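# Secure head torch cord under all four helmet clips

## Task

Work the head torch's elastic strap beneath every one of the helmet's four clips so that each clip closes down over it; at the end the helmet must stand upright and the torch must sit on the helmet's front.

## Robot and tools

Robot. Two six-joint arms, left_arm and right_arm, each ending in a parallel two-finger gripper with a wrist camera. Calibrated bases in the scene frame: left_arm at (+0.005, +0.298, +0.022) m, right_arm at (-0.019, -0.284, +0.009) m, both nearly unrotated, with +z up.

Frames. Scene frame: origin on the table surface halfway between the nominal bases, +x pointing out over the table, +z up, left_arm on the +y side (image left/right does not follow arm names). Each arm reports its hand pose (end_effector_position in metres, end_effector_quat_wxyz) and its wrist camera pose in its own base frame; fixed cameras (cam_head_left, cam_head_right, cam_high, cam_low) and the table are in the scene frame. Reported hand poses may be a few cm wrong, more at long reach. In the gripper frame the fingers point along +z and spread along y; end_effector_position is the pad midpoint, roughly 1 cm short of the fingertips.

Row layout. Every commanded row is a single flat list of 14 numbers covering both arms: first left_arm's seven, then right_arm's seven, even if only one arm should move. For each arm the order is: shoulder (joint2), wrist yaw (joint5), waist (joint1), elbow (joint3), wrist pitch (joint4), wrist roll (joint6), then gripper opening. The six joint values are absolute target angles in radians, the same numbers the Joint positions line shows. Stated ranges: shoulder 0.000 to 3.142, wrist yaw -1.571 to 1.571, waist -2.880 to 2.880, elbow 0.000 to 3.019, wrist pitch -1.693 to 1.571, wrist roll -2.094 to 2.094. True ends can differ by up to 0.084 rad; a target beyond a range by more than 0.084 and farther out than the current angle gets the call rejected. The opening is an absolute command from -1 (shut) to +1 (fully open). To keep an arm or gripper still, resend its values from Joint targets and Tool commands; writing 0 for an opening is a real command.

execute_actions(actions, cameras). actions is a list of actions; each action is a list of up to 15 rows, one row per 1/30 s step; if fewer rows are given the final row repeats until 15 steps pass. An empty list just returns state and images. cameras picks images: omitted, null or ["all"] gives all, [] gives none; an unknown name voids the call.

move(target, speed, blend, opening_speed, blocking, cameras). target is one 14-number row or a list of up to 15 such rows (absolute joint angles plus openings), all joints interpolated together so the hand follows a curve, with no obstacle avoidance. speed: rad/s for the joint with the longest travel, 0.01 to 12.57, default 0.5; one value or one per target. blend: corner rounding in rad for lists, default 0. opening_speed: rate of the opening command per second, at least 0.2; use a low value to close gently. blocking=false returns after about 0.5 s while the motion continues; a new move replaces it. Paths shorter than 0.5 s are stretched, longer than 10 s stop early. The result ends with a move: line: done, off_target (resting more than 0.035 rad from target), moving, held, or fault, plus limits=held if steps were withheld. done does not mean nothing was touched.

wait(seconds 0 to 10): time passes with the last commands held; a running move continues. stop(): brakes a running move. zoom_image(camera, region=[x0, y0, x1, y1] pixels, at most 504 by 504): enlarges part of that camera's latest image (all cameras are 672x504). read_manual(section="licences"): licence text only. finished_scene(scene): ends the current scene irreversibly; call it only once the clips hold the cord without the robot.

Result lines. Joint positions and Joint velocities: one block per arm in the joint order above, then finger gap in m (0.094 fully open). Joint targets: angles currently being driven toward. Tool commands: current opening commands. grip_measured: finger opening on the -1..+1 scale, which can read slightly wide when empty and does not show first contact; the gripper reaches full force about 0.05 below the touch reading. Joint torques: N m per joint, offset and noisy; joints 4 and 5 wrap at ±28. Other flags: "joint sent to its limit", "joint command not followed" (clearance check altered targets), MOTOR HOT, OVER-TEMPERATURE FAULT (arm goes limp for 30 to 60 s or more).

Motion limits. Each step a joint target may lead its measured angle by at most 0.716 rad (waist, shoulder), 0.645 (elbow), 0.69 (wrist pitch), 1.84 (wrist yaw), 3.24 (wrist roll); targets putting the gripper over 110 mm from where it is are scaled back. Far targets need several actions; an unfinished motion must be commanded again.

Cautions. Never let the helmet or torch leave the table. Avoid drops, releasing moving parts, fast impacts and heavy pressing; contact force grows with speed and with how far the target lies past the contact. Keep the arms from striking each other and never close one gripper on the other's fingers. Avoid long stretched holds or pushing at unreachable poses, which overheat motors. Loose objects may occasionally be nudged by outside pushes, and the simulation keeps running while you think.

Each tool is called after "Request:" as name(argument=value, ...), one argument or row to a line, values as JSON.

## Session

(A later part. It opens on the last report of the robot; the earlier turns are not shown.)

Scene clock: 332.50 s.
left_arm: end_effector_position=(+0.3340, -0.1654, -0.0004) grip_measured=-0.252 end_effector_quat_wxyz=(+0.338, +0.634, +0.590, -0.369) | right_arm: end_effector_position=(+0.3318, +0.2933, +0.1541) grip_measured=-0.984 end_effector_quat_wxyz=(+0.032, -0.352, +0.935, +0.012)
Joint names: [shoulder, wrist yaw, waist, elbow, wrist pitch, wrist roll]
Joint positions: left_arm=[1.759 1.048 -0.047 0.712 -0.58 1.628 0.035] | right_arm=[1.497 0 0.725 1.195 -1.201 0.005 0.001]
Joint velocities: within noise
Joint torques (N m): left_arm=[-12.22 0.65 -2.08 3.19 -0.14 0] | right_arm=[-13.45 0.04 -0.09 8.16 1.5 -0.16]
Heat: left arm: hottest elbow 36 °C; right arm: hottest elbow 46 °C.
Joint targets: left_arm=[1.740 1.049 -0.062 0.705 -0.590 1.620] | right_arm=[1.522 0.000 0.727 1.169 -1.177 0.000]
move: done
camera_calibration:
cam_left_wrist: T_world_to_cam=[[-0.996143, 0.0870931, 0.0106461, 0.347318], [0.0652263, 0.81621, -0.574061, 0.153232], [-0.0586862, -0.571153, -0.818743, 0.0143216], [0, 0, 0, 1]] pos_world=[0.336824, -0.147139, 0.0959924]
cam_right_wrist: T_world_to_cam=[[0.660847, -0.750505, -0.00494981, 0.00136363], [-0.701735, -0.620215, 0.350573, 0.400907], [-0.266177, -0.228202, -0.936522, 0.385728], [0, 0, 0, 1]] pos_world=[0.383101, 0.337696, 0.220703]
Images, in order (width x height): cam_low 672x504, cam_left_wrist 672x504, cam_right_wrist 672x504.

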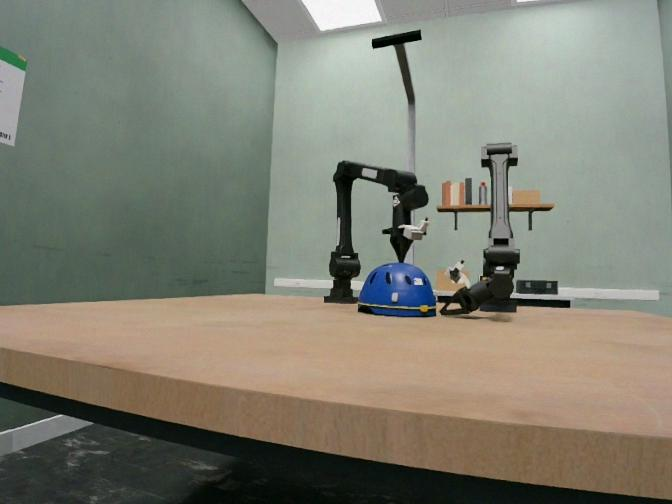

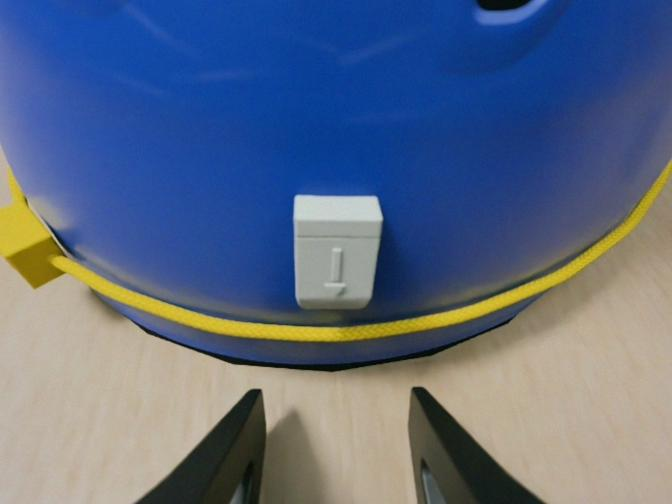

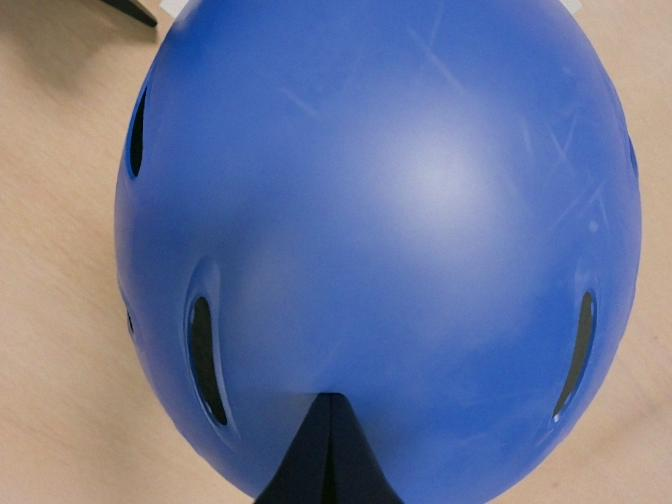

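Request:
move(
  target=[
    [1.740,1.049,-0.062,0.705,-0.590,1.62,-0.25,1.530,0,0.727,1.150,-1.15,0,-1],
    [1.788,1.049,-0.101,0.75,-0.595,1.62,-0.25,1.530,0,0.727,1.150,-1.15,0,-1],
  ],
  speed=0.06,
  cameras=["cam_low","cam_left_wrist"],
)

Request:
zoom_image(
  camera="cam_low",
  region=[420, 290, 470, 325],
)

Scene clock: 342.53 s.
left_arm: end_effector_position=(+0.3324, -0.1739, -0.0004) grip_measured=-0.252 end_effector_quat_wxyz=(+0.332, +0.641, +0.583, -0.374) | right_arm: end_effector_position=(+0.3353, +0.2960, +0.1537) grip_measured=-0.984 end_effector_quat_wxyz=(+0.043, -0.352, +0.935, +0.015)
Joint names: [shoulder, wrist yaw, waist, elbow, wrist pitch, wrist roll]
Joint positions: left_arm=[1.763 1.046 -0.073 0.721 -0.587 1.626 0.035] | right_arm=[1.494 0.002 0.725 1.189 -1.175 0.005 0.001]
Joint velocities: within noise
Joint torques (N m): left_arm=[-8.82 0.67 -2.78 5.81 -0.28 -0.02] | right_arm=[-12.75 0.01 0.21 6.97 1.48 -0.09]
Heat: left arm: hottest shoulder 35 °C; right arm: hottest elbow 45 °C.
Joint targets: left_arm=[1.788 1.049 -0.101 0.750 -0.595 1.620] | right_arm=[1.530 0.000 0.727 1.150 -1.150 0.000]
move: off_target (right_arm); right_arm: the elbow is farthest, 0.039 rad from its target
camera_calibration:
cam_left_wrist: T_world_to_cam=[[-0.993643, 0.111522, 0.015386, 0.349826], [0.0826848, 0.815695, -0.572543, 0.154396], [-0.0764016, -0.567631, -0.81973, 0.0158257], [0, 0, 0, 1]] pos_world=[0.336045, -0.15597, 0.0959885]
Images, in order (width x height): cam_low 672x504, cam_left_wrist 672x504.

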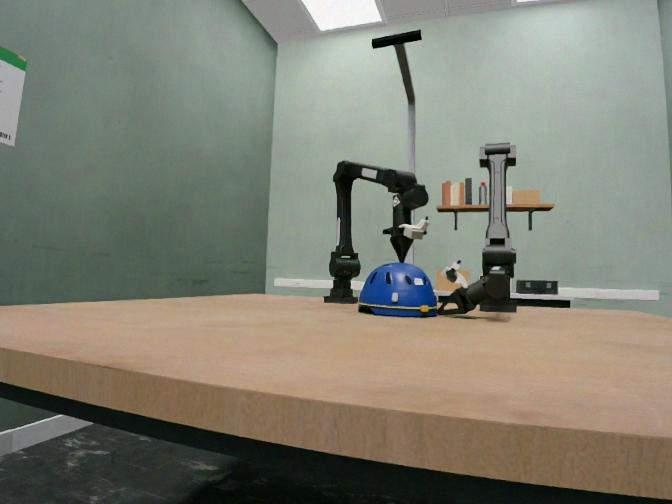

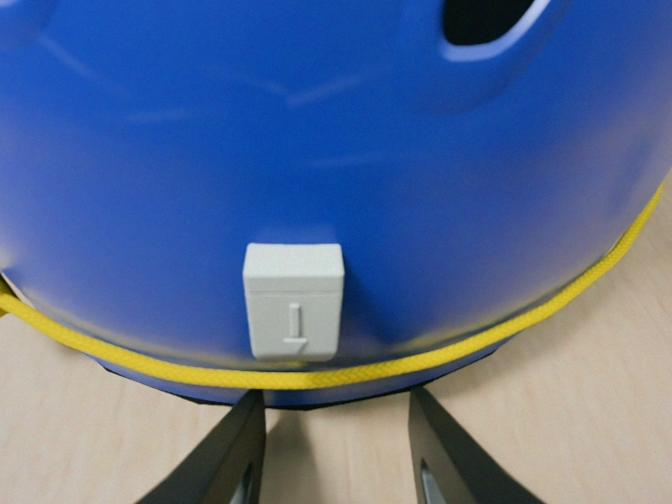

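Scaled by 10.080.

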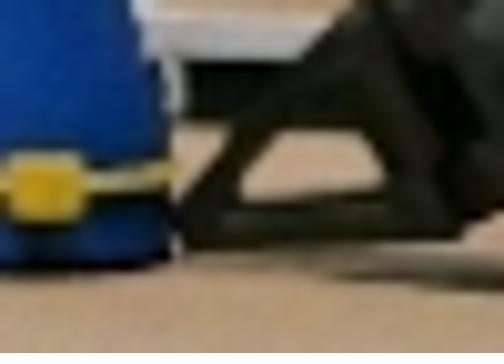

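Request:
move(
  target=[1.805,1.049,-0.117,0.778,-0.609,1.62,-0.25,1.530,0,0.727,1.150,-1.15,0,-1],
  speed=0.06,
  cameras=["cam_low","cam_left_wrist"],
)

Request:
zoom_image(
  camera="cam_low",
  region=[420, 290, 470, 325],
)

Scene clock: 349.70 s.
left_arm: end_effector_position=(+0.3396, -0.1802, -0.0003) grip_measured=-0.252 end_effector_quat_wxyz=(+0.329, +0.645, +0.578, -0.377) | right_arm: end_effector_position=(+0.3370, +0.2969, +0.1536) grip_measured=-0.984 end_effector_quat_wxyz=(+0.047, -0.352, +0.935, +0.016)
Joint names: [shoulder, wrist yaw, waist, elbow, wrist pitch, wrist roll]
Joint positions: left_arm=[1.78 1.046 -0.089 0.75 -0.599 1.625 0.035] | right_arm=[1.494 0.005 0.725 1.188 -1.166 0.005 0.001]
Joint velocities: within noise
Joint torques (N m): left_arm=[-9.47 0.77 -3.08 5.86 -0.24 0] | right_arm=[-12.04 -0.09 -0.44 7.15 1.18 -0.15]
Heat: left arm: hottest shoulder 35 °C; right arm: hottest elbow 45 °C.
Joint targets: left_arm=[1.805 1.049 -0.117 0.778 -0.609 1.620] | right_arm=[1.530 0.000 0.727 1.150 -1.150 0.000]
move: off_target (right_arm); right_arm: the elbow is farthest, 0.038 rad from its target
camera_calibration:
cam_left_wrist: T_world_to_cam=[[-0.991736, 0.127383, 0.0152676, 0.359933], [0.095773, 0.81426, -0.572545, 0.154338], [-0.0853642, -0.566351, -0.819731, 0.0161252], [0, 0, 0, 1]] pos_world=[0.343553, -0.162388, 0.0960887]
Images, in order (width x height): cam_low 672x504, cam_left_wrist 672x504.

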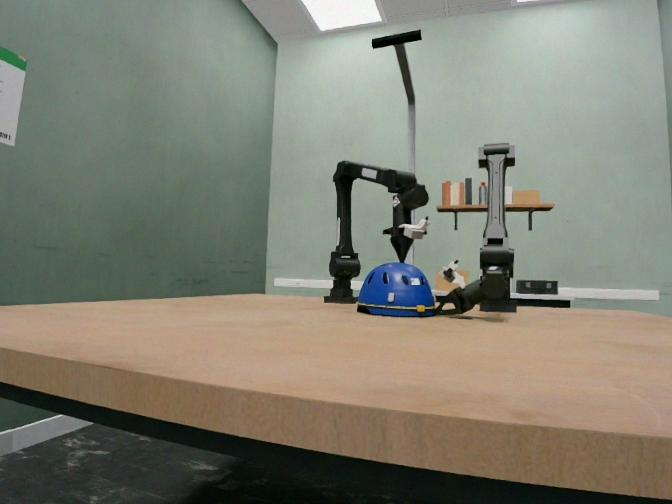

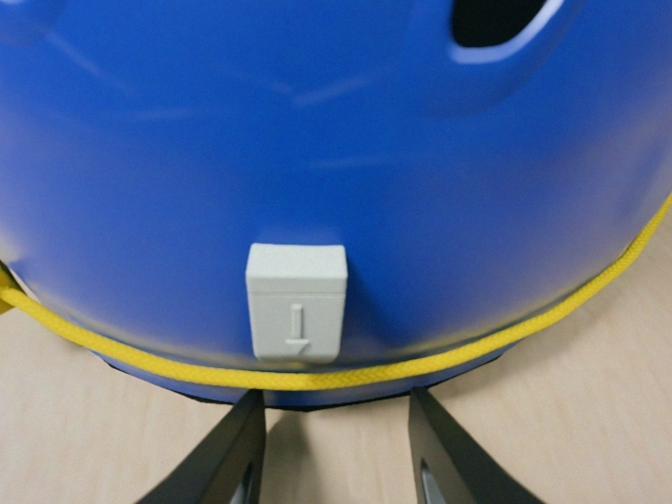

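Scaled by 10.080.

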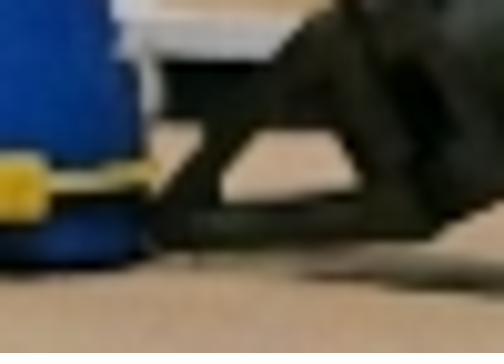

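Request:
move(
  target=[
    [1.74,1.0,0.06,0.72,-0.609,1.5,-0.25,1.530,0,0.727,1.150,-1.15,0,-1],
    [1.606,0.958,0.03,0.625,-0.497,-0.09,-0.53,1.530,0,0.727,1.150,-1.15,0,-1],
    [1.606,0.958,-0.067,0.625,-0.497,-0.09,-0.53,1.530,0,0.727,1.150,-1.15,0,-1],
  ],
  speed=[0.3,0.8,0.3],
  cameras=["cam_head_left","cam_low","cam_left_wrist"],
)

Request:
zoom_image(
  camera="cam_low",
  region=[380, 270, 480, 330],
)

Scene clock: 402.83 s.
left_arm: end_effector_position=(+0.3226, -0.1591, +0.0134) grip_measured=-0.528 end_effector_quat_wxyz=(+0.000, +0.004, +0.886, -0.463) | right_arm: end_effector_position=(+0.3370, +0.2969, +0.1536) grip_measured=-0.984 end_effector_quat_wxyz=(+0.047, -0.352, +0.935, +0.016)
Joint names: [shoulder, wrist yaw, waist, elbow, wrist pitch, wrist roll]
Joint positions: left_arm=[1.624 0.961 -0.054 0.632 -0.509 -0.082 0.022] | right_arm=[1.494 0.005 0.725 1.188 -1.166 0.005 0.001]
Joint velocities: within noise
Joint torques (N m): left_arm=[-10.17 0.45 -1.49 3.82 1.03 0.03] | right_arm=[-11.99 -0.12 -0.26 6.91 1.11 -0.17]
Heat: left arm: hottest elbow 35 °C; right arm: hottest elbow 41 °C.
Joint targets: left_arm=[1.606 0.958 -0.067 0.625 -0.497 -0.090] | right_arm=[1.530 0.000 0.727 1.150 -1.150 0.000]
move: off_target (right_arm); right_arm: the elbow is farthest, 0.038 rad from its target
camera_calibration:
cam_left_wrist: T_world_to_cam=[[-0.00839495, -0.561447, 0.82747, -0.0976058], [-0.90407, 0.357866, 0.233644, 0.385756], [-0.427303, -0.746129, -0.510592, 0.115484], [0, 0, 0, 1]] pos_world=[0.397277, -0.106684, 0.0496014]
Images, in order (width x height): cam_head_left 672x504, cam_low 672x504, cam_left_wrist 672x504.

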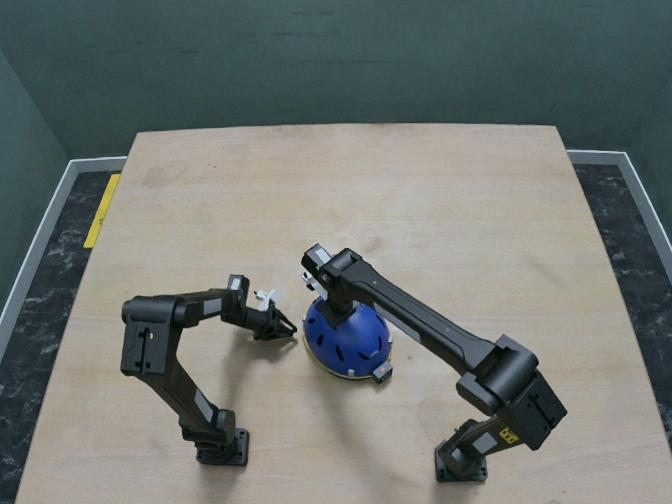

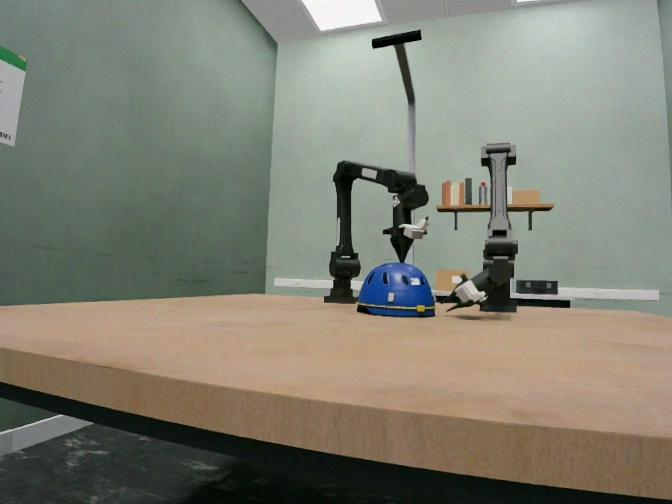

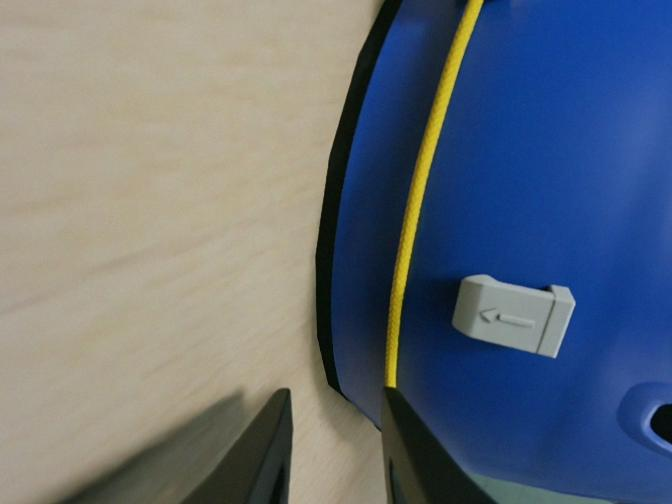

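Scaled by 5.040.

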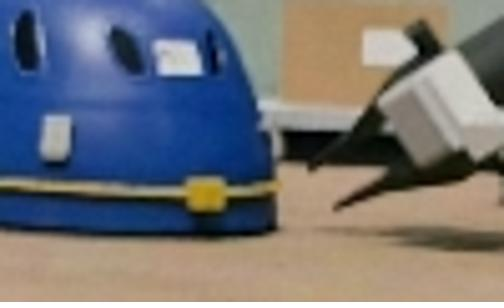

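Request:
move(
  target=[1.606,0.958,-0.138,0.625,-0.497,-0.09,-0.53,1.530,0,0.727,1.150,-1.15,0,-1],
  speed=0.06,
  cameras=["cam_low","cam_left_wrist"],
)

Request:
zoom_image(
  camera="cam_low",
  region=[380, 270, 480, 330],
)

Scene clock: 419.73 s.
left_arm: end_effector_position=(+0.3127, -0.1783, +0.0134) grip_measured=-0.528 end_effector_quat_wxyz=(-0.013, +0.031, +0.886, -0.462) | right_arm: end_effector_position=(+0.3370, +0.2969, +0.1536) grip_measured=-0.984 end_effector_quat_wxyz=(+0.047, -0.352, +0.935, +0.016)
Joint names: [shoulder, wrist yaw, waist, elbow, wrist pitch, wrist roll]
Joint positions: left_arm=[1.622 0.959 -0.115 0.632 -0.508 -0.082 0.022] | right_arm=[1.494 0.005 0.725 1.188 -1.166 0.005 0.001]
Joint velocities: within noise
Joint torques (N m): left_arm=[-10.93 0.44 -2.26 3.78 1.11 0.04] | right_arm=[-11.63 -0.11 -0.26 7.16 1.01 -0.1]
Heat: left arm: hottest shoulder 34 °C; right arm: hottest elbow 41 °C.
Joint targets: left_arm=[1.606 0.958 -0.138 0.625 -0.497 -0.090] | right_arm=[1.530 0.000 0.727 1.150 -1.150 0.000]
move: off_target (right_arm); right_arm: the elbow is farthest, 0.038 rad from its target
camera_calibration:
cam_left_wrist: T_world_to_cam=[[-0.0443374, -0.561586, 0.82623, -0.0972472], [-0.881164, 0.411679, 0.232532, 0.386041], [-0.470728, -0.717734, -0.513102, 0.115621], [0, 0, 0, 1]] pos_world=[0.39028, -0.130552, 0.0499074]
Images, in order (width x height): cam_low 672x504, cam_left_wrist 672x504.

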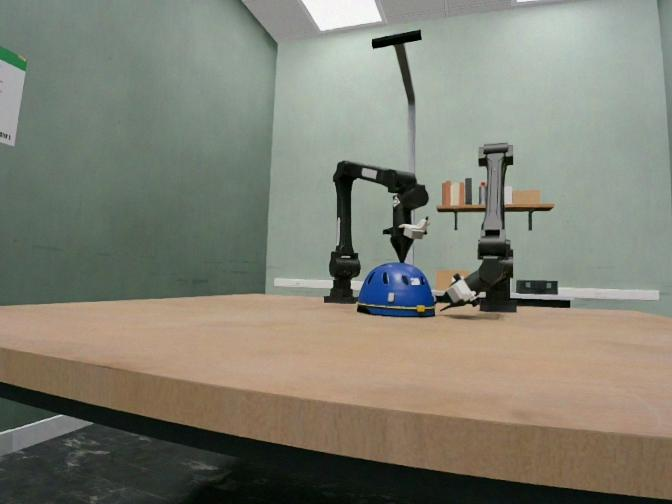

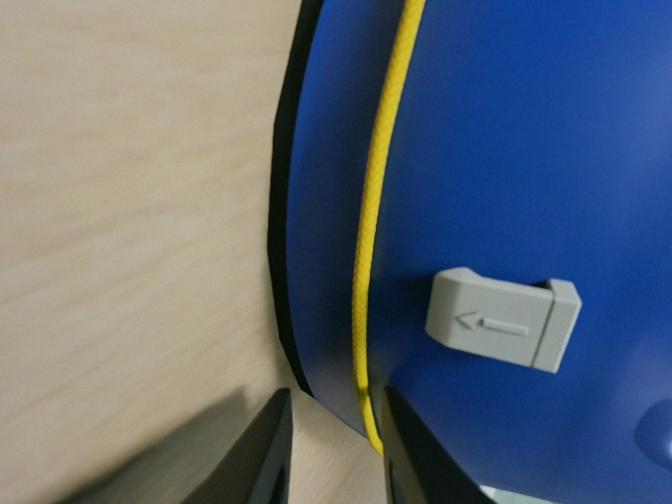

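Scaled by 5.040.

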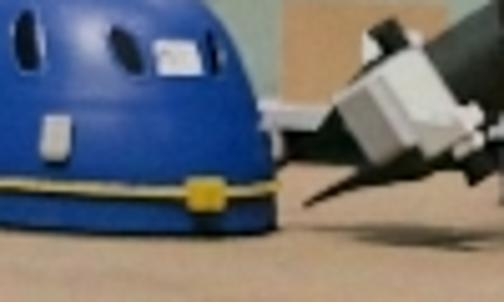

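Request:
move(
  target=[1.709,1.118,-0.057,0.598,-0.404,-0.082,-0.68,1.530,0,0.727,1.150,-1.15,0,-1],
  speed=0.1,
  cameras=["cam_low","cam_left_wrist"],
)

Request:
zoom_image(
  camera="cam_low",
  region=[400, 280, 470, 325],
)

Scene clock: 443.03 s.
left_arm: end_effector_position=(+0.3115, -0.1774, +0.0124) grip_measured=-0.678 end_effector_quat_wxyz=(-0.010, +0.014, +0.848, -0.530) | right_arm: end_effector_position=(+0.3370, +0.2970, +0.1536) grip_measured=-0.984 end_effector_quat_wxyz=(+0.047, -0.352, +0.935, +0.016)
Joint names: [shoulder, wrist yaw, waist, elbow, wrist pitch, wrist roll]
Joint positions: left_arm=[1.686 1.115 -0.071 0.605 -0.417 -0.082 0.015] | right_arm=[1.494 0.005 0.725 1.188 -1.166 0.005 0.001]
Joint velocities: within noise
Joint torques (N m): left_arm=[-8.12 0.66 0.67 3.14 1.18 0.1] | right_arm=[-11.81 -0.11 0.26 7.1 1.21 -0.17]
Heat: left arm: hottest shoulder 35 °C; right arm: hottest elbow 40 °C.
Joint targets: left_arm=[1.709 1.118 -0.057 0.598 -0.404 -0.082] | right_arm=[1.530 0.000 0.727 1.150 -1.150 0.000]
move: off_target (right_arm); right_arm: the elbow is farthest, 0.038 rad from its target
camera_calibration:
cam_left_wrist: T_world_to_cam=[[-0.0154017, -0.427609, 0.903832, -0.0821717], [-0.891706, 0.414822, 0.18106, 0.3893], [-0.452353, -0.803164, -0.387691, 0.09273], [0, 0, 0, 1]] pos_world=[0.387822, -0.12215, 0.0397333]
Images, in order (width x height): cam_low 672x504, cam_left_wrist 672x504.

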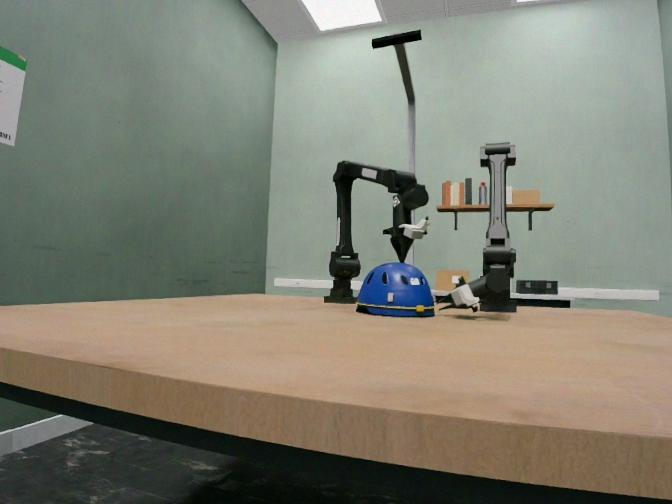

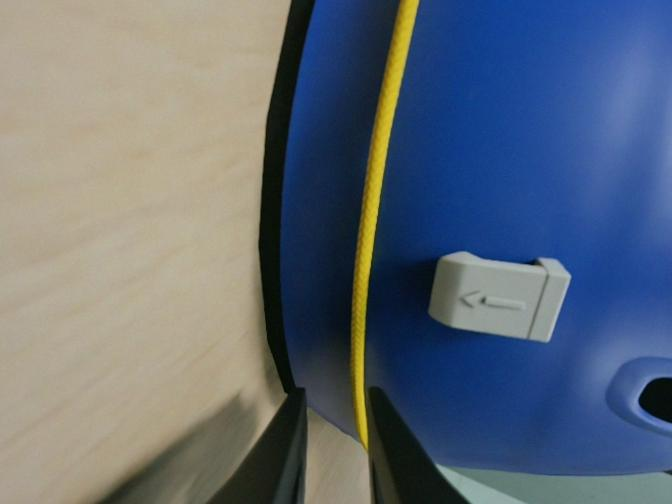

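Scaled by 7.200.

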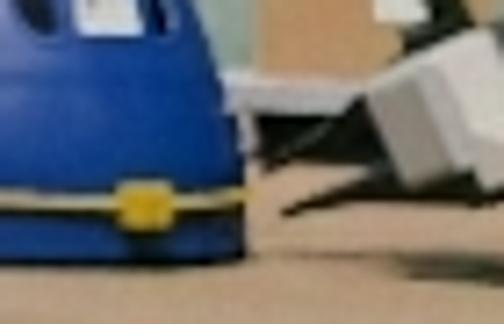

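Request:
move(
  target=[1.709,1.118,-0.110,0.598,-0.404,-0.082,-0.68,1.530,0,0.727,1.150,-1.15,0,-1],
  speed=0.08,
  cameras=["cam_low","cam_left_wrist"],
)

Request:
zoom_image(
  camera="cam_low",
  region=[400, 280, 470, 325],
)

Request:
zoom_image(
  camera="cam_left_wrist",
  region=[250, 230, 500, 480],
)

Scene clock: 455.93 s.
left_arm: end_effector_position=(+0.3083, -0.1830, +0.0124) grip_measured=-0.678 end_effector_quat_wxyz=(-0.014, +0.022, +0.848, -0.530) | right_arm: end_effector_position=(+0.3370, +0.2970, +0.1536) grip_measured=-0.984 end_effector_quat_wxyz=(+0.047, -0.352, +0.935, +0.016)
Joint names: [shoulder, wrist yaw, waist, elbow, wrist pitch, wrist roll]
Joint positions: left_arm=[1.686 1.116 -0.089 0.604 -0.415 -0.082 0.015] | right_arm=[1.494 0.005 0.725 1.188 -1.166 0.005 0.001]
Joint velocities: within noise
Joint torques (N m): left_arm=[-7.59 0.64 -2.26 3.1 1.2 0.12] | right_arm=[-12.28 -0.1 -0.67 7.05 1.07 -0.14]
Heat: left arm: hottest shoulder 35 °C; right arm: hottest elbow 40 °C.
Joint targets: left_arm=[1.709 1.118 -0.110 0.598 -0.404 -0.082] | right_arm=[1.530 0.000 0.727 1.150 -1.150 0.000]
move: off_target (right_arm); right_arm: the elbow is farthest, 0.038 rad from its target
camera_calibration:
cam_left_wrist: T_world_to_cam=[[-0.0240962, -0.426837, 0.904007, -0.0818119], [-0.884327, 0.430836, 0.179852, 0.389398], [-0.466246, -0.795104, -0.387845, 0.0925868], [0, 0, 0, 1]] pos_world=[0.385552, -0.129071, 0.0398338]
Images, in order (width x height): cam_low 672x504, cam_left_wrist 672x504.

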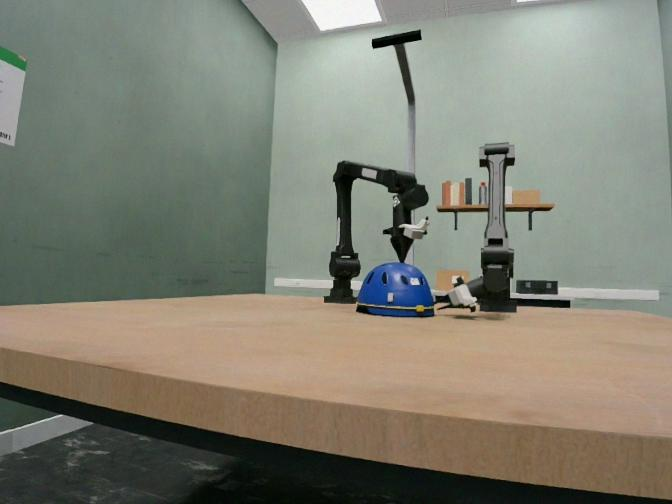

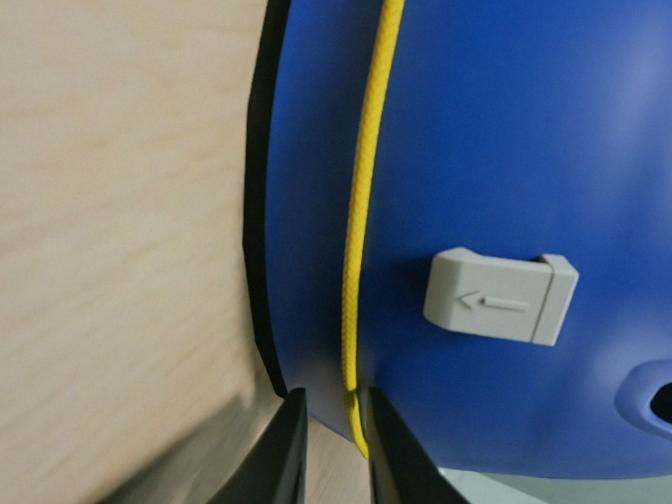

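Scaled by 7.200.

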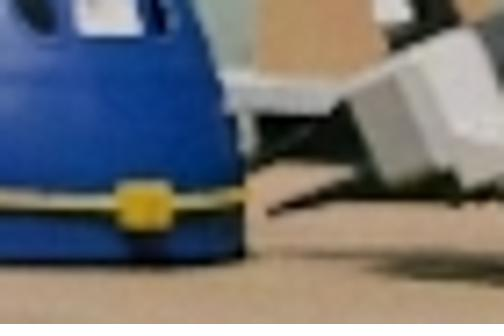

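Scaled by 2.016.

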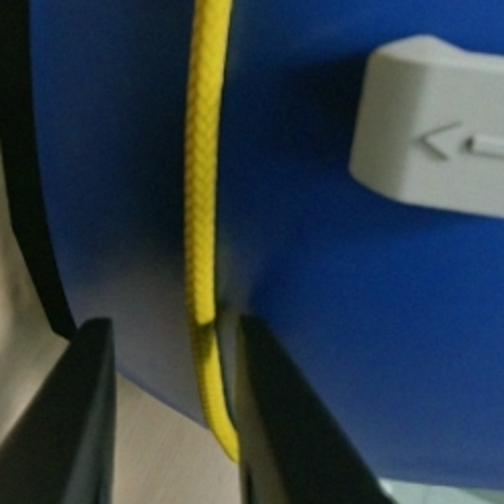

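Request:
move(
  target=[
    [1.709,1.118,-0.122,0.598,-0.404,-0.082,-0.68,1.530,0,0.727,1.150,-1.15,0,-1],
    [1.709,1.118,-0.122,0.598,-0.404,-0.082,-0.81,1.530,0,0.727,1.150,-1.15,0,-1],
    [1.709,1.118,-0.134,0.598,-0.404,-0.082,-0.81,1.530,0,0.727,1.150,-1.15,0,-1],
  ],
  speed=0.08,
  opening_speed=0.4,
  cameras=["cam_low","cam_left_wrist"],
)

Request:
zoom_image(
  camera="cam_low",
  region=[400, 280, 470, 325],
)

Request:
zoom_image(
  camera="cam_left_wrist",
  region=[250, 230, 500, 480],
)

Scene clock: 464.83 s.
left_arm: end_effector_position=(+0.3050, -0.1884, +0.0124) grip_measured=-0.808 end_effector_quat_wxyz=(-0.019, +0.030, +0.848, -0.530) | right_arm: end_effector_position=(+0.3369, +0.2968, +0.1533) grip_measured=-0.984 end_effector_quat_wxyz=(+0.047, -0.352, +0.935, +0.015)
Joint names: [shoulder, wrist yaw, waist, elbow, wrist pitch, wrist roll]
Joint positions: left_arm=[1.686 1.116 -0.107 0.604 -0.415 -0.082 0.009] | right_arm=[1.494 0.005 0.725 1.188 -1.166 0.005 0.001]
Joint velocities: within noise
Joint torques (N m): left_arm=[-7.71 0.7 -3.31 3.26 1.05 0.09] | right_arm=[-12.04 -0.17 -0.79 7.1 1.09 -0.13]
Heat: left arm: hottest shoulder 34 °C; right arm: hottest elbow 40 °C.
Joint targets: left_arm=[1.709 1.118 -0.134 0.598 -0.404 -0.082] | right_arm=[1.530 0.000 0.727 1.150 -1.150 0.000]
move: off_target (right_arm); right_arm: the elbow is farthest, 0.038 rad from its target
camera_calibration:
cam_left_wrist: T_world_to_cam=[[-0.0315607, -0.426331, 0.904017, -0.0818484], [-0.876625, 0.446293, 0.179866, 0.389476], [-0.480139, -0.786807, -0.387817, 0.0925558], [0, 0, 0, 1]] pos_world=[0.38328, -0.135891, 0.0398337]
Images, in order (width x height): cam_low 672x504, cam_left_wrist 672x504.

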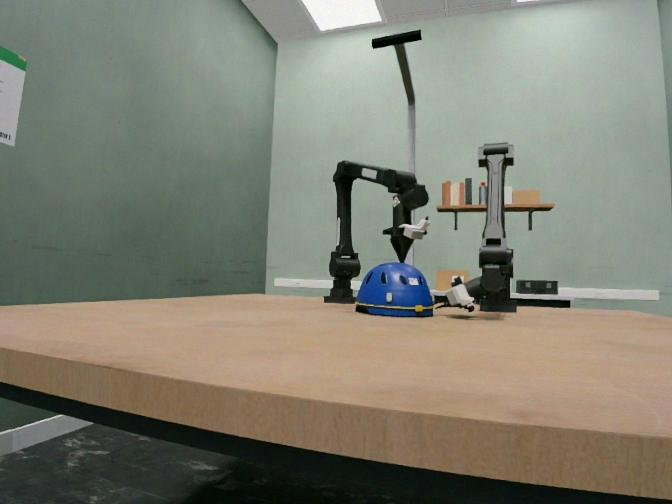

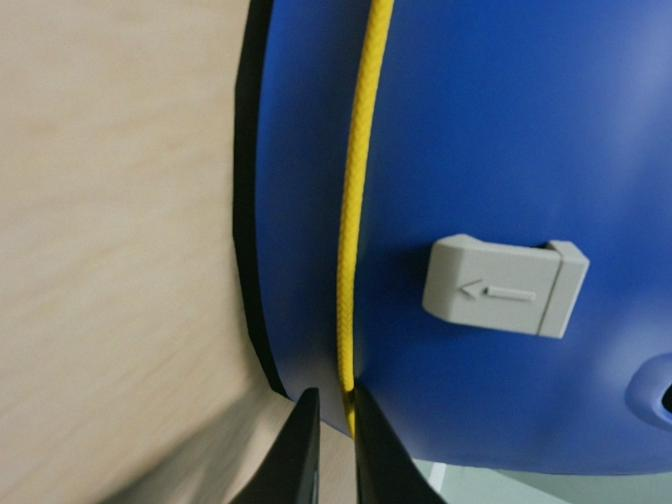

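Scaled by 7.200.

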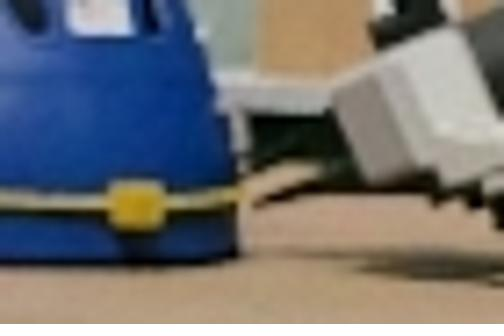

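Scaled by 2.016.

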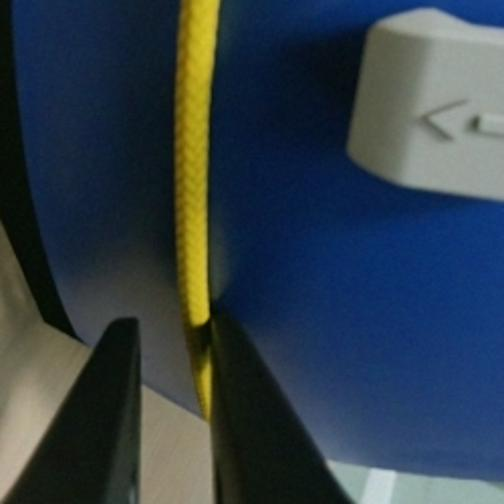

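Request:
move(
  target=[
    [1.709,1.120,-0.100,0.598,-0.404,-0.082,-0.78,1.530,0,0.727,1.150,-1.15,0,-1],
    [1.709,1.138,-0.100,0.598,-0.404,-0.082,-0.78,1.530,0,0.727,1.150,-1.15,0,-1],
    [1.709,1.138,-0.148,0.598,-0.404,-0.082,-0.78,1.530,0,0.727,1.150,-1.15,0,-1],
  ],
  speed=0.08,
  opening_speed=0.4,
  cameras=["cam_low","cam_left_wrist"],
)

Request:
zoom_image(
  camera="cam_low",
  region=[400, 280, 470, 325],
)

Request:
zoom_image(
  camera="cam_left_wrist",
  region=[250, 230, 500, 480],
)

Scene clock: 475.50 s.
left_arm: end_effector_position=(+0.2988, -0.1962, +0.0140) grip_measured=-0.782 end_effector_quat_wxyz=(-0.028, +0.038, +0.843, -0.536) | right_arm: end_effector_position=(+0.3354, +0.2966, +0.1510) grip_measured=-0.984 end_effector_quat_wxyz=(+0.045, -0.352, +0.935, +0.017)
Joint names: [shoulder, wrist yaw, waist, elbow, wrist pitch, wrist roll]
Joint positions: left_arm=[1.688 1.133 -0.129 0.602 -0.415 -0.082 0.01] | right_arm=[1.494 0.001 0.725 1.182 -1.161 0.005 0.001]
Joint velocities: within noise
Joint torques (N m): left_arm=[-7.53 0.78 -2.73 3.49 1.09 0.09] | right_arm=[-11.75 -0.03 -0.73 7.61 0.88 -0.09]
Heat: left arm: hottest shoulder 34 °C; right arm: hottest elbow 40 °C.
Joint targets: left_arm=[1.709 1.138 -0.148 0.598 -0.404 -0.082] | right_arm=[1.530 0.000 0.727 1.150 -1.150 0.000]
move: off_target (right_arm); right_arm: the shoulder is farthest, 0.036 rad from its target
camera_calibration:
cam_left_wrist: T_world_to_cam=[[-0.0355936, -0.410622, 0.911111, -0.0825634], [-0.864606, 0.46987, 0.177986, 0.388338], [-0.501189, -0.781416, -0.37175, 0.0911738], [0, 0, 0, 1]] pos_world=[0.378516, -0.145126, 0.0399998]
Images, in order (width x height): cam_low 672x504, cam_left_wrist 672x504.

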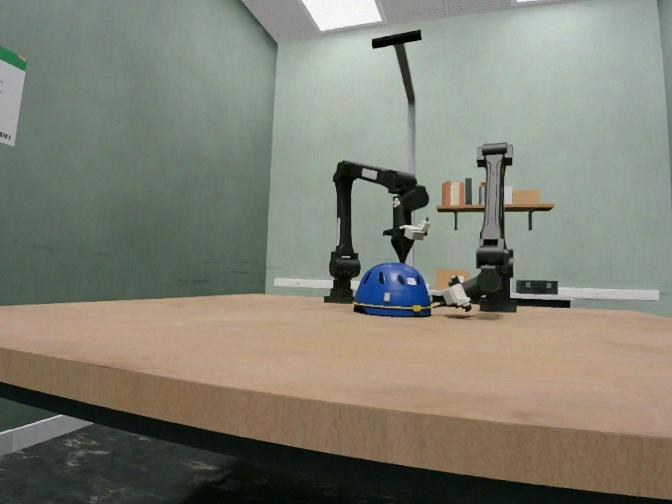

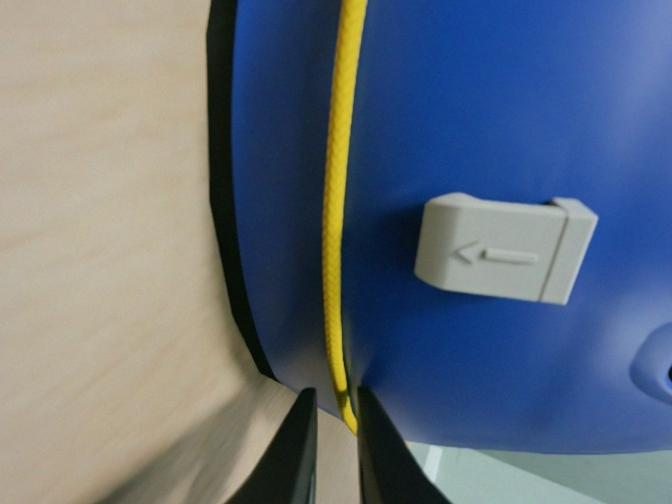

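Scaled by 7.200.

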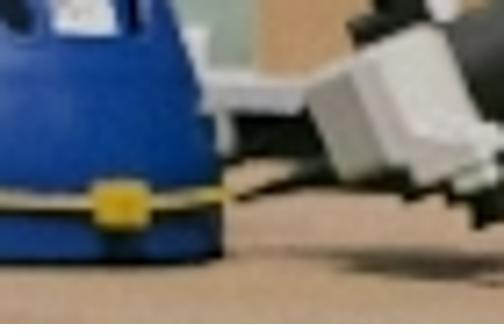

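Scaled by 2.016.

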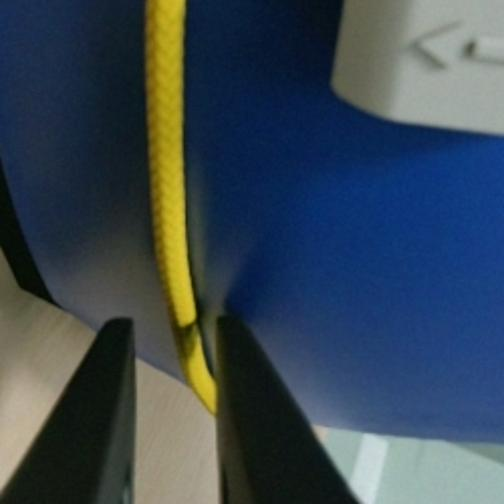

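Request:
move(
  target=[1.709,1.138,-0.148,0.598,-0.404,-0.082,-1.0,1.530,0,0.727,1.150,-1.15,0,-1],
  speed=0.08,
  opening_speed=0.25,
  cameras=["cam_low","cam_left_wrist"],
)

Request:
zoom_image(
  camera="cam_low",
  region=[400, 280, 470, 325],
)

Request:
zoom_image(
  camera="cam_left_wrist",
  region=[250, 230, 500, 480],
)

Scene clock: 483.47 s.
left_arm: end_effector_position=(+0.2980, -0.1977, +0.0144) grip_measured=-0.992 end_effector_quat_wxyz=(-0.029, +0.040, +0.842, -0.537) | right_arm: end_effector_position=(+0.3353, +0.2967, +0.1506) grip_measured=-0.984 end_effector_quat_wxyz=(+0.045, -0.352, +0.935, +0.017)
Joint names: [shoulder, wrist yaw, waist, elbow, wrist pitch, wrist roll]
Joint positions: left_arm=[1.688 1.136 -0.133 0.602 -0.415 -0.082 0] | right_arm=[1.494 0 0.725 1.18 -1.16 0.005 0.001]
Joint velocities: within noise
Joint torques (N m): left_arm=[-7.65 0.63 -1.73 3.3 0.99 0.11] | right_arm=[-12.34 0.03 0.15 7.65 0.84 -0.11]
Heat: left arm: hottest shoulder 34 °C; right arm: hottest elbow 39 °C.
Joint targets: left_arm=[1.709 1.138 -0.148 0.598 -0.404 -0.082] | right_arm=[1.530 0.000 0.727 1.150 -1.150 0.000]
move: off_target (right_arm); right_arm: the shoulder is farthest, 0.036 rad from its target
camera_calibration:
cam_left_wrist: T_world_to_cam=[[-0.0370815, -0.408001, 0.912228, -0.0826559], [-0.862436, 0.474198, 0.177031, 0.388342], [-0.504805, -0.780174, -0.369459, 0.0910593], [0, 0, 0, 1]] pos_world=[0.377822, -0.146832, 0.0402951]
Images, in order (width x height): cam_low 672x504, cam_left_wrist 672x504.

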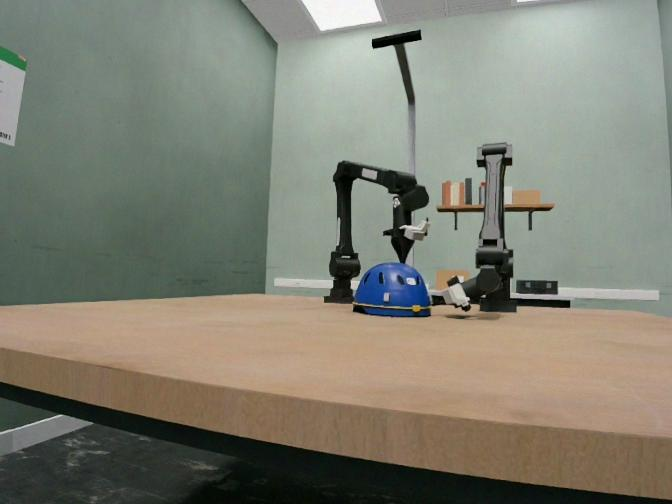

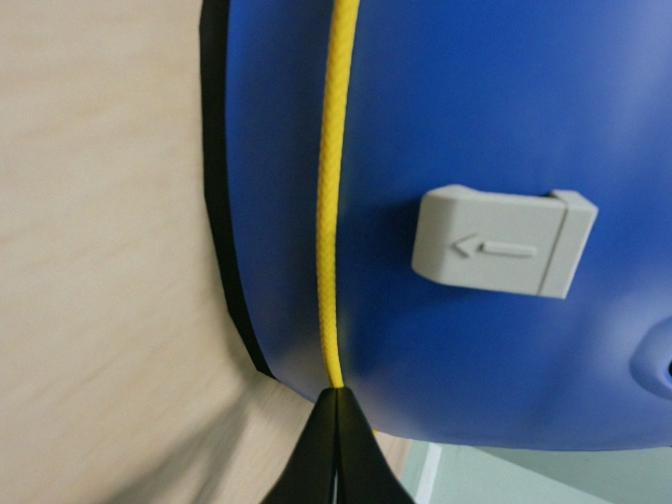

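Scaled by 7.200.

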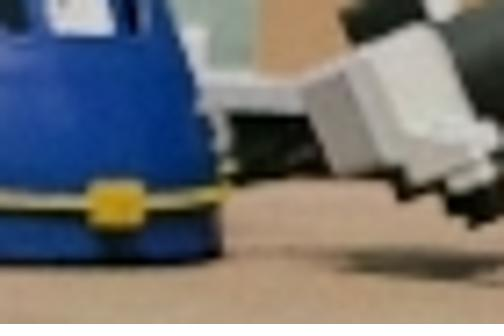

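Scaled by 2.016.

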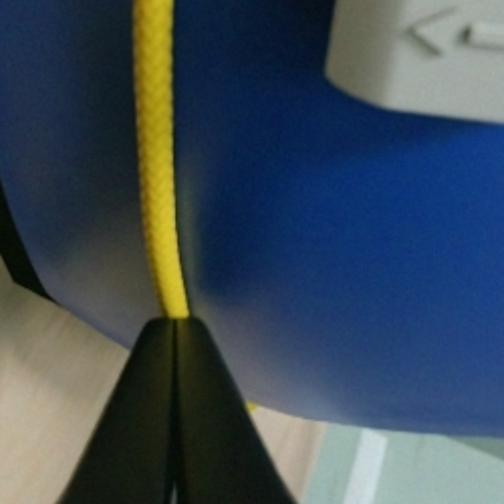

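Request:
move(
  target=[
    [1.709,1.138,-0.138,0.598,-0.404,-0.082,-0.76,1.530,0,0.727,1.150,-1.15,0,-1],
    [1.709,1.138,-0.150,0.598,-0.404,-0.082,-0.76,1.530,0,0.727,1.150,-1.15,0,-1],
  ],
  speed=0.08,
  opening_speed=0.4,
  cameras=["cam_low","cam_left_wrist"],
)

Request:
zoom_image(
  camera="cam_left_wrist",
  region=[250, 270, 450, 470],
)

Request:
zoom_image(
  camera="cam_low",
  region=[400, 280, 470, 325],
)

Scene clock: 497.70 s.
left_arm: end_effector_position=(+0.2979, -0.1977, +0.0145) grip_measured=-0.762 end_effector_quat_wxyz=(-0.029, +0.040, +0.842, -0.538) | right_arm: end_effector_position=(+0.3353, +0.2967, +0.1506) grip_measured=-0.984 end_effector_quat_wxyz=(+0.045, -0.352, +0.935, +0.017)
Joint names: [shoulder, wrist yaw, waist, elbow, wrist pitch, wrist roll]
Joint positions: left_arm=[1.688 1.136 -0.133 0.602 -0.415 -0.082 0.011] | right_arm=[1.494 0 0.725 1.18 -1.16 0.005 0.001]
Joint velocities: within noise
Joint torques (N m): left_arm=[-7.88 0.66 -1.96 3.54 0.94 0.08] | right_arm=[-12.45 0.04 -0.15 7.54 0.79 -0.12]
Heat: left arm: hottest shoulder 34 °C; right arm: hottest elbow 39 °C.
Joint targets: left_arm=[1.709 1.138 -0.150 0.598 -0.404 -0.082] | right_arm=[1.530 0.000 0.727 1.150 -1.150 0.000]
move: off_target (right_arm); right_arm: the shoulder is farthest, 0.036 rad from its target
camera_calibration:
cam_left_wrist: T_world_to_cam=[[-0.0370199, -0.407659, 0.912383, -0.0826755], [-0.862451, 0.474222, 0.176892, 0.388404], [-0.504784, -0.780338, -0.369142, 0.0909362], [0, 0, 0, 1]] pos_world=[0.377822, -0.146933, 0.0402945]
Images, in order (width x height): cam_low 672x504, cam_left_wrist 672x504.

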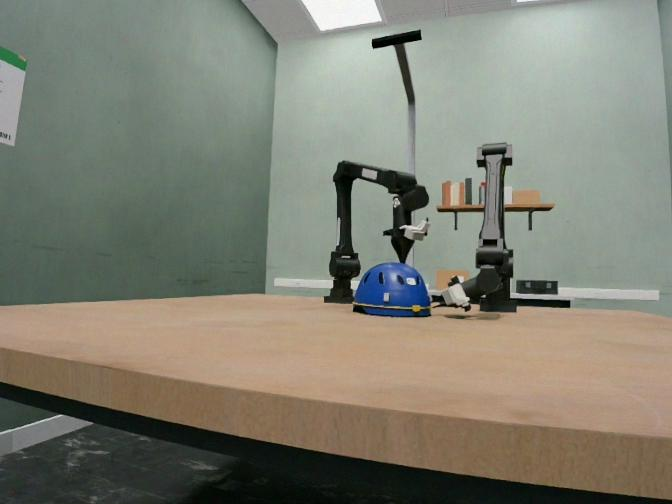

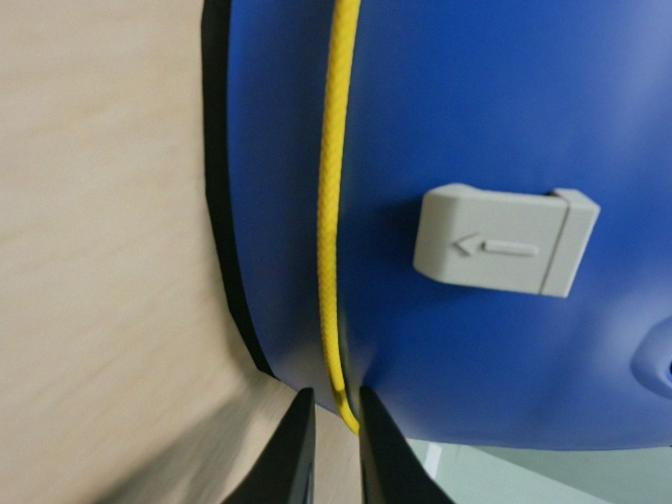

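Scaled by 2.520.

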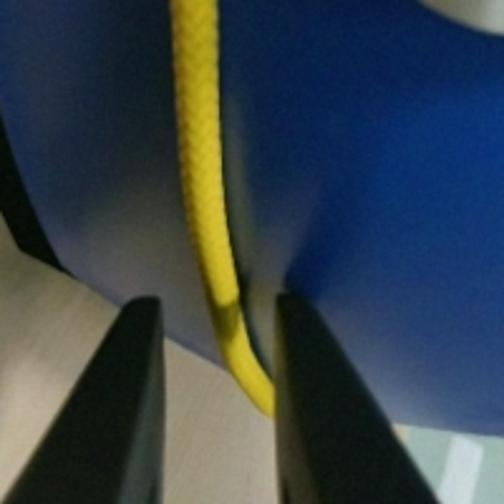

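Scaled by 7.200.

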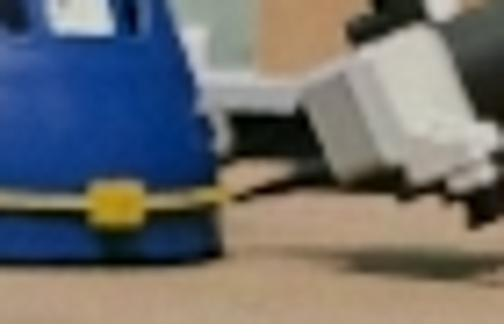

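Request:
move(
  target=[
    [1.709,1.138,-0.155,0.598,-0.404,-0.082,-0.84,1.530,0,0.727,1.150,-1.15,0,-1],
    [1.635,1.138,-0.155,0.603,-0.467,-0.082,-0.84,1.530,0,0.727,1.150,-1.15,0,-1],
  ],
  speed=0.08,
  opening_speed=0.4,
  cameras=["cam_low","cam_left_wrist"],
)

Request:
zoom_image(
  camera="cam_left_wrist",
  region=[250, 270, 450, 470],
)

Request:
zoom_image(
  camera="cam_low",
  region=[400, 280, 470, 325],
)

Scene clock: 507.63 s.
left_arm: end_effector_position=(+0.2945, -0.1996, +0.0251) grip_measured=-0.838 end_effector_quat_wxyz=(-0.033, +0.042, +0.842, -0.537) | right_arm: end_effector_position=(+0.3353, +0.2967, +0.1506) grip_measured=-0.984 end_effector_quat_wxyz=(+0.045, -0.352, +0.935, +0.017)
Joint names: [shoulder, wrist yaw, waist, elbow, wrist pitch, wrist roll]
Joint positions: left_arm=[1.651 1.136 -0.141 0.602 -0.457 -0.082 0.008] | right_arm=[1.494 0 0.725 1.18 -1.16 0.005 0.001]
Joint velocities: within noise
Joint torques (N m): left_arm=[-10.34 0.64 -2.55 3.95 0.16 0.14] | right_arm=[-11.81 0.06 -0.38 7.83 0.7 -0.12]
Heat: left arm: hottest shoulder 34 °C; right arm: hottest elbow 39 °C.
Joint targets: left_arm=[1.635 1.138 -0.155 0.603 -0.467 -0.082] | right_arm=[1.530 0.000 0.727 1.150 -1.150 0.000]
move: off_target (right_arm); right_arm: the shoulder is farthest, 0.036 rad from its target
camera_calibration:
cam_left_wrist: T_world_to_cam=[[-0.0358638, -0.407949, 0.9123, -0.0936304], [-0.858152, 0.480399, 0.181083, 0.384331], [-0.512141, -0.776398, -0.367312, 0.0946519], [0, 0, 0, 1]] pos_world=[0.374932, -0.149341, 0.0505899]
Images, in order (width x height): cam_low 672x504, cam_left_wrist 672x504.

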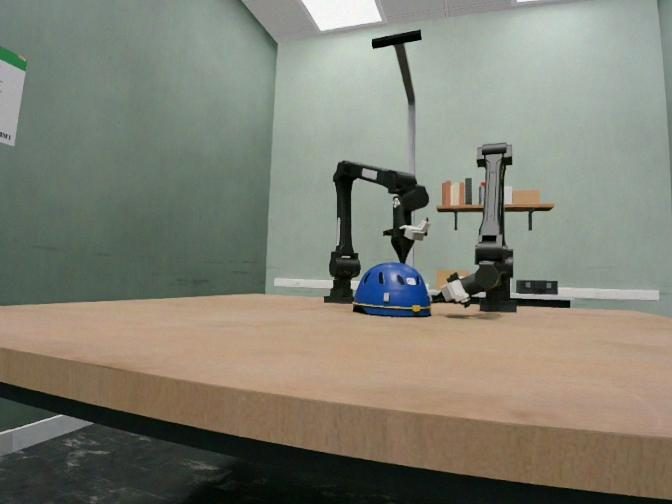

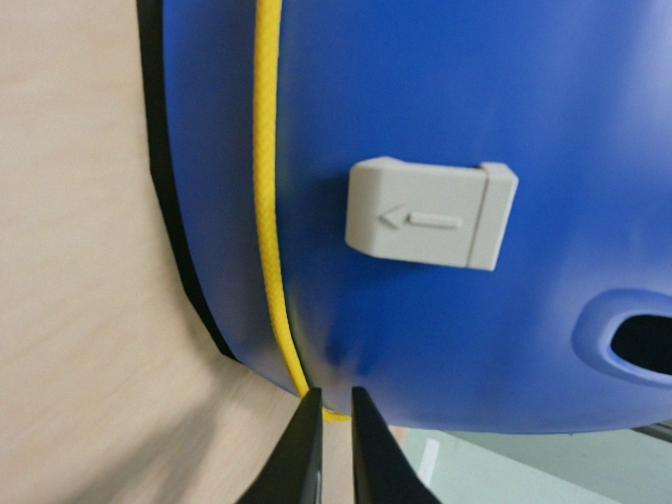

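Scaled by 2.520.

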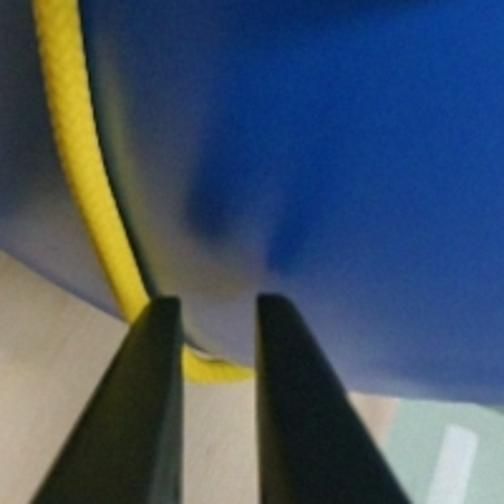

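Scaled by 7.200.

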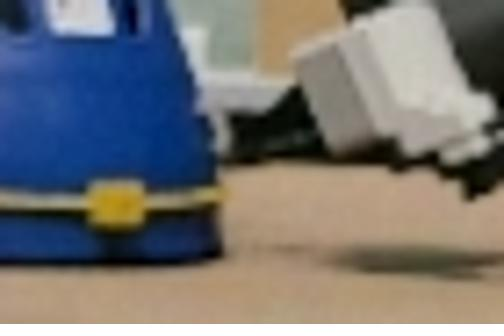

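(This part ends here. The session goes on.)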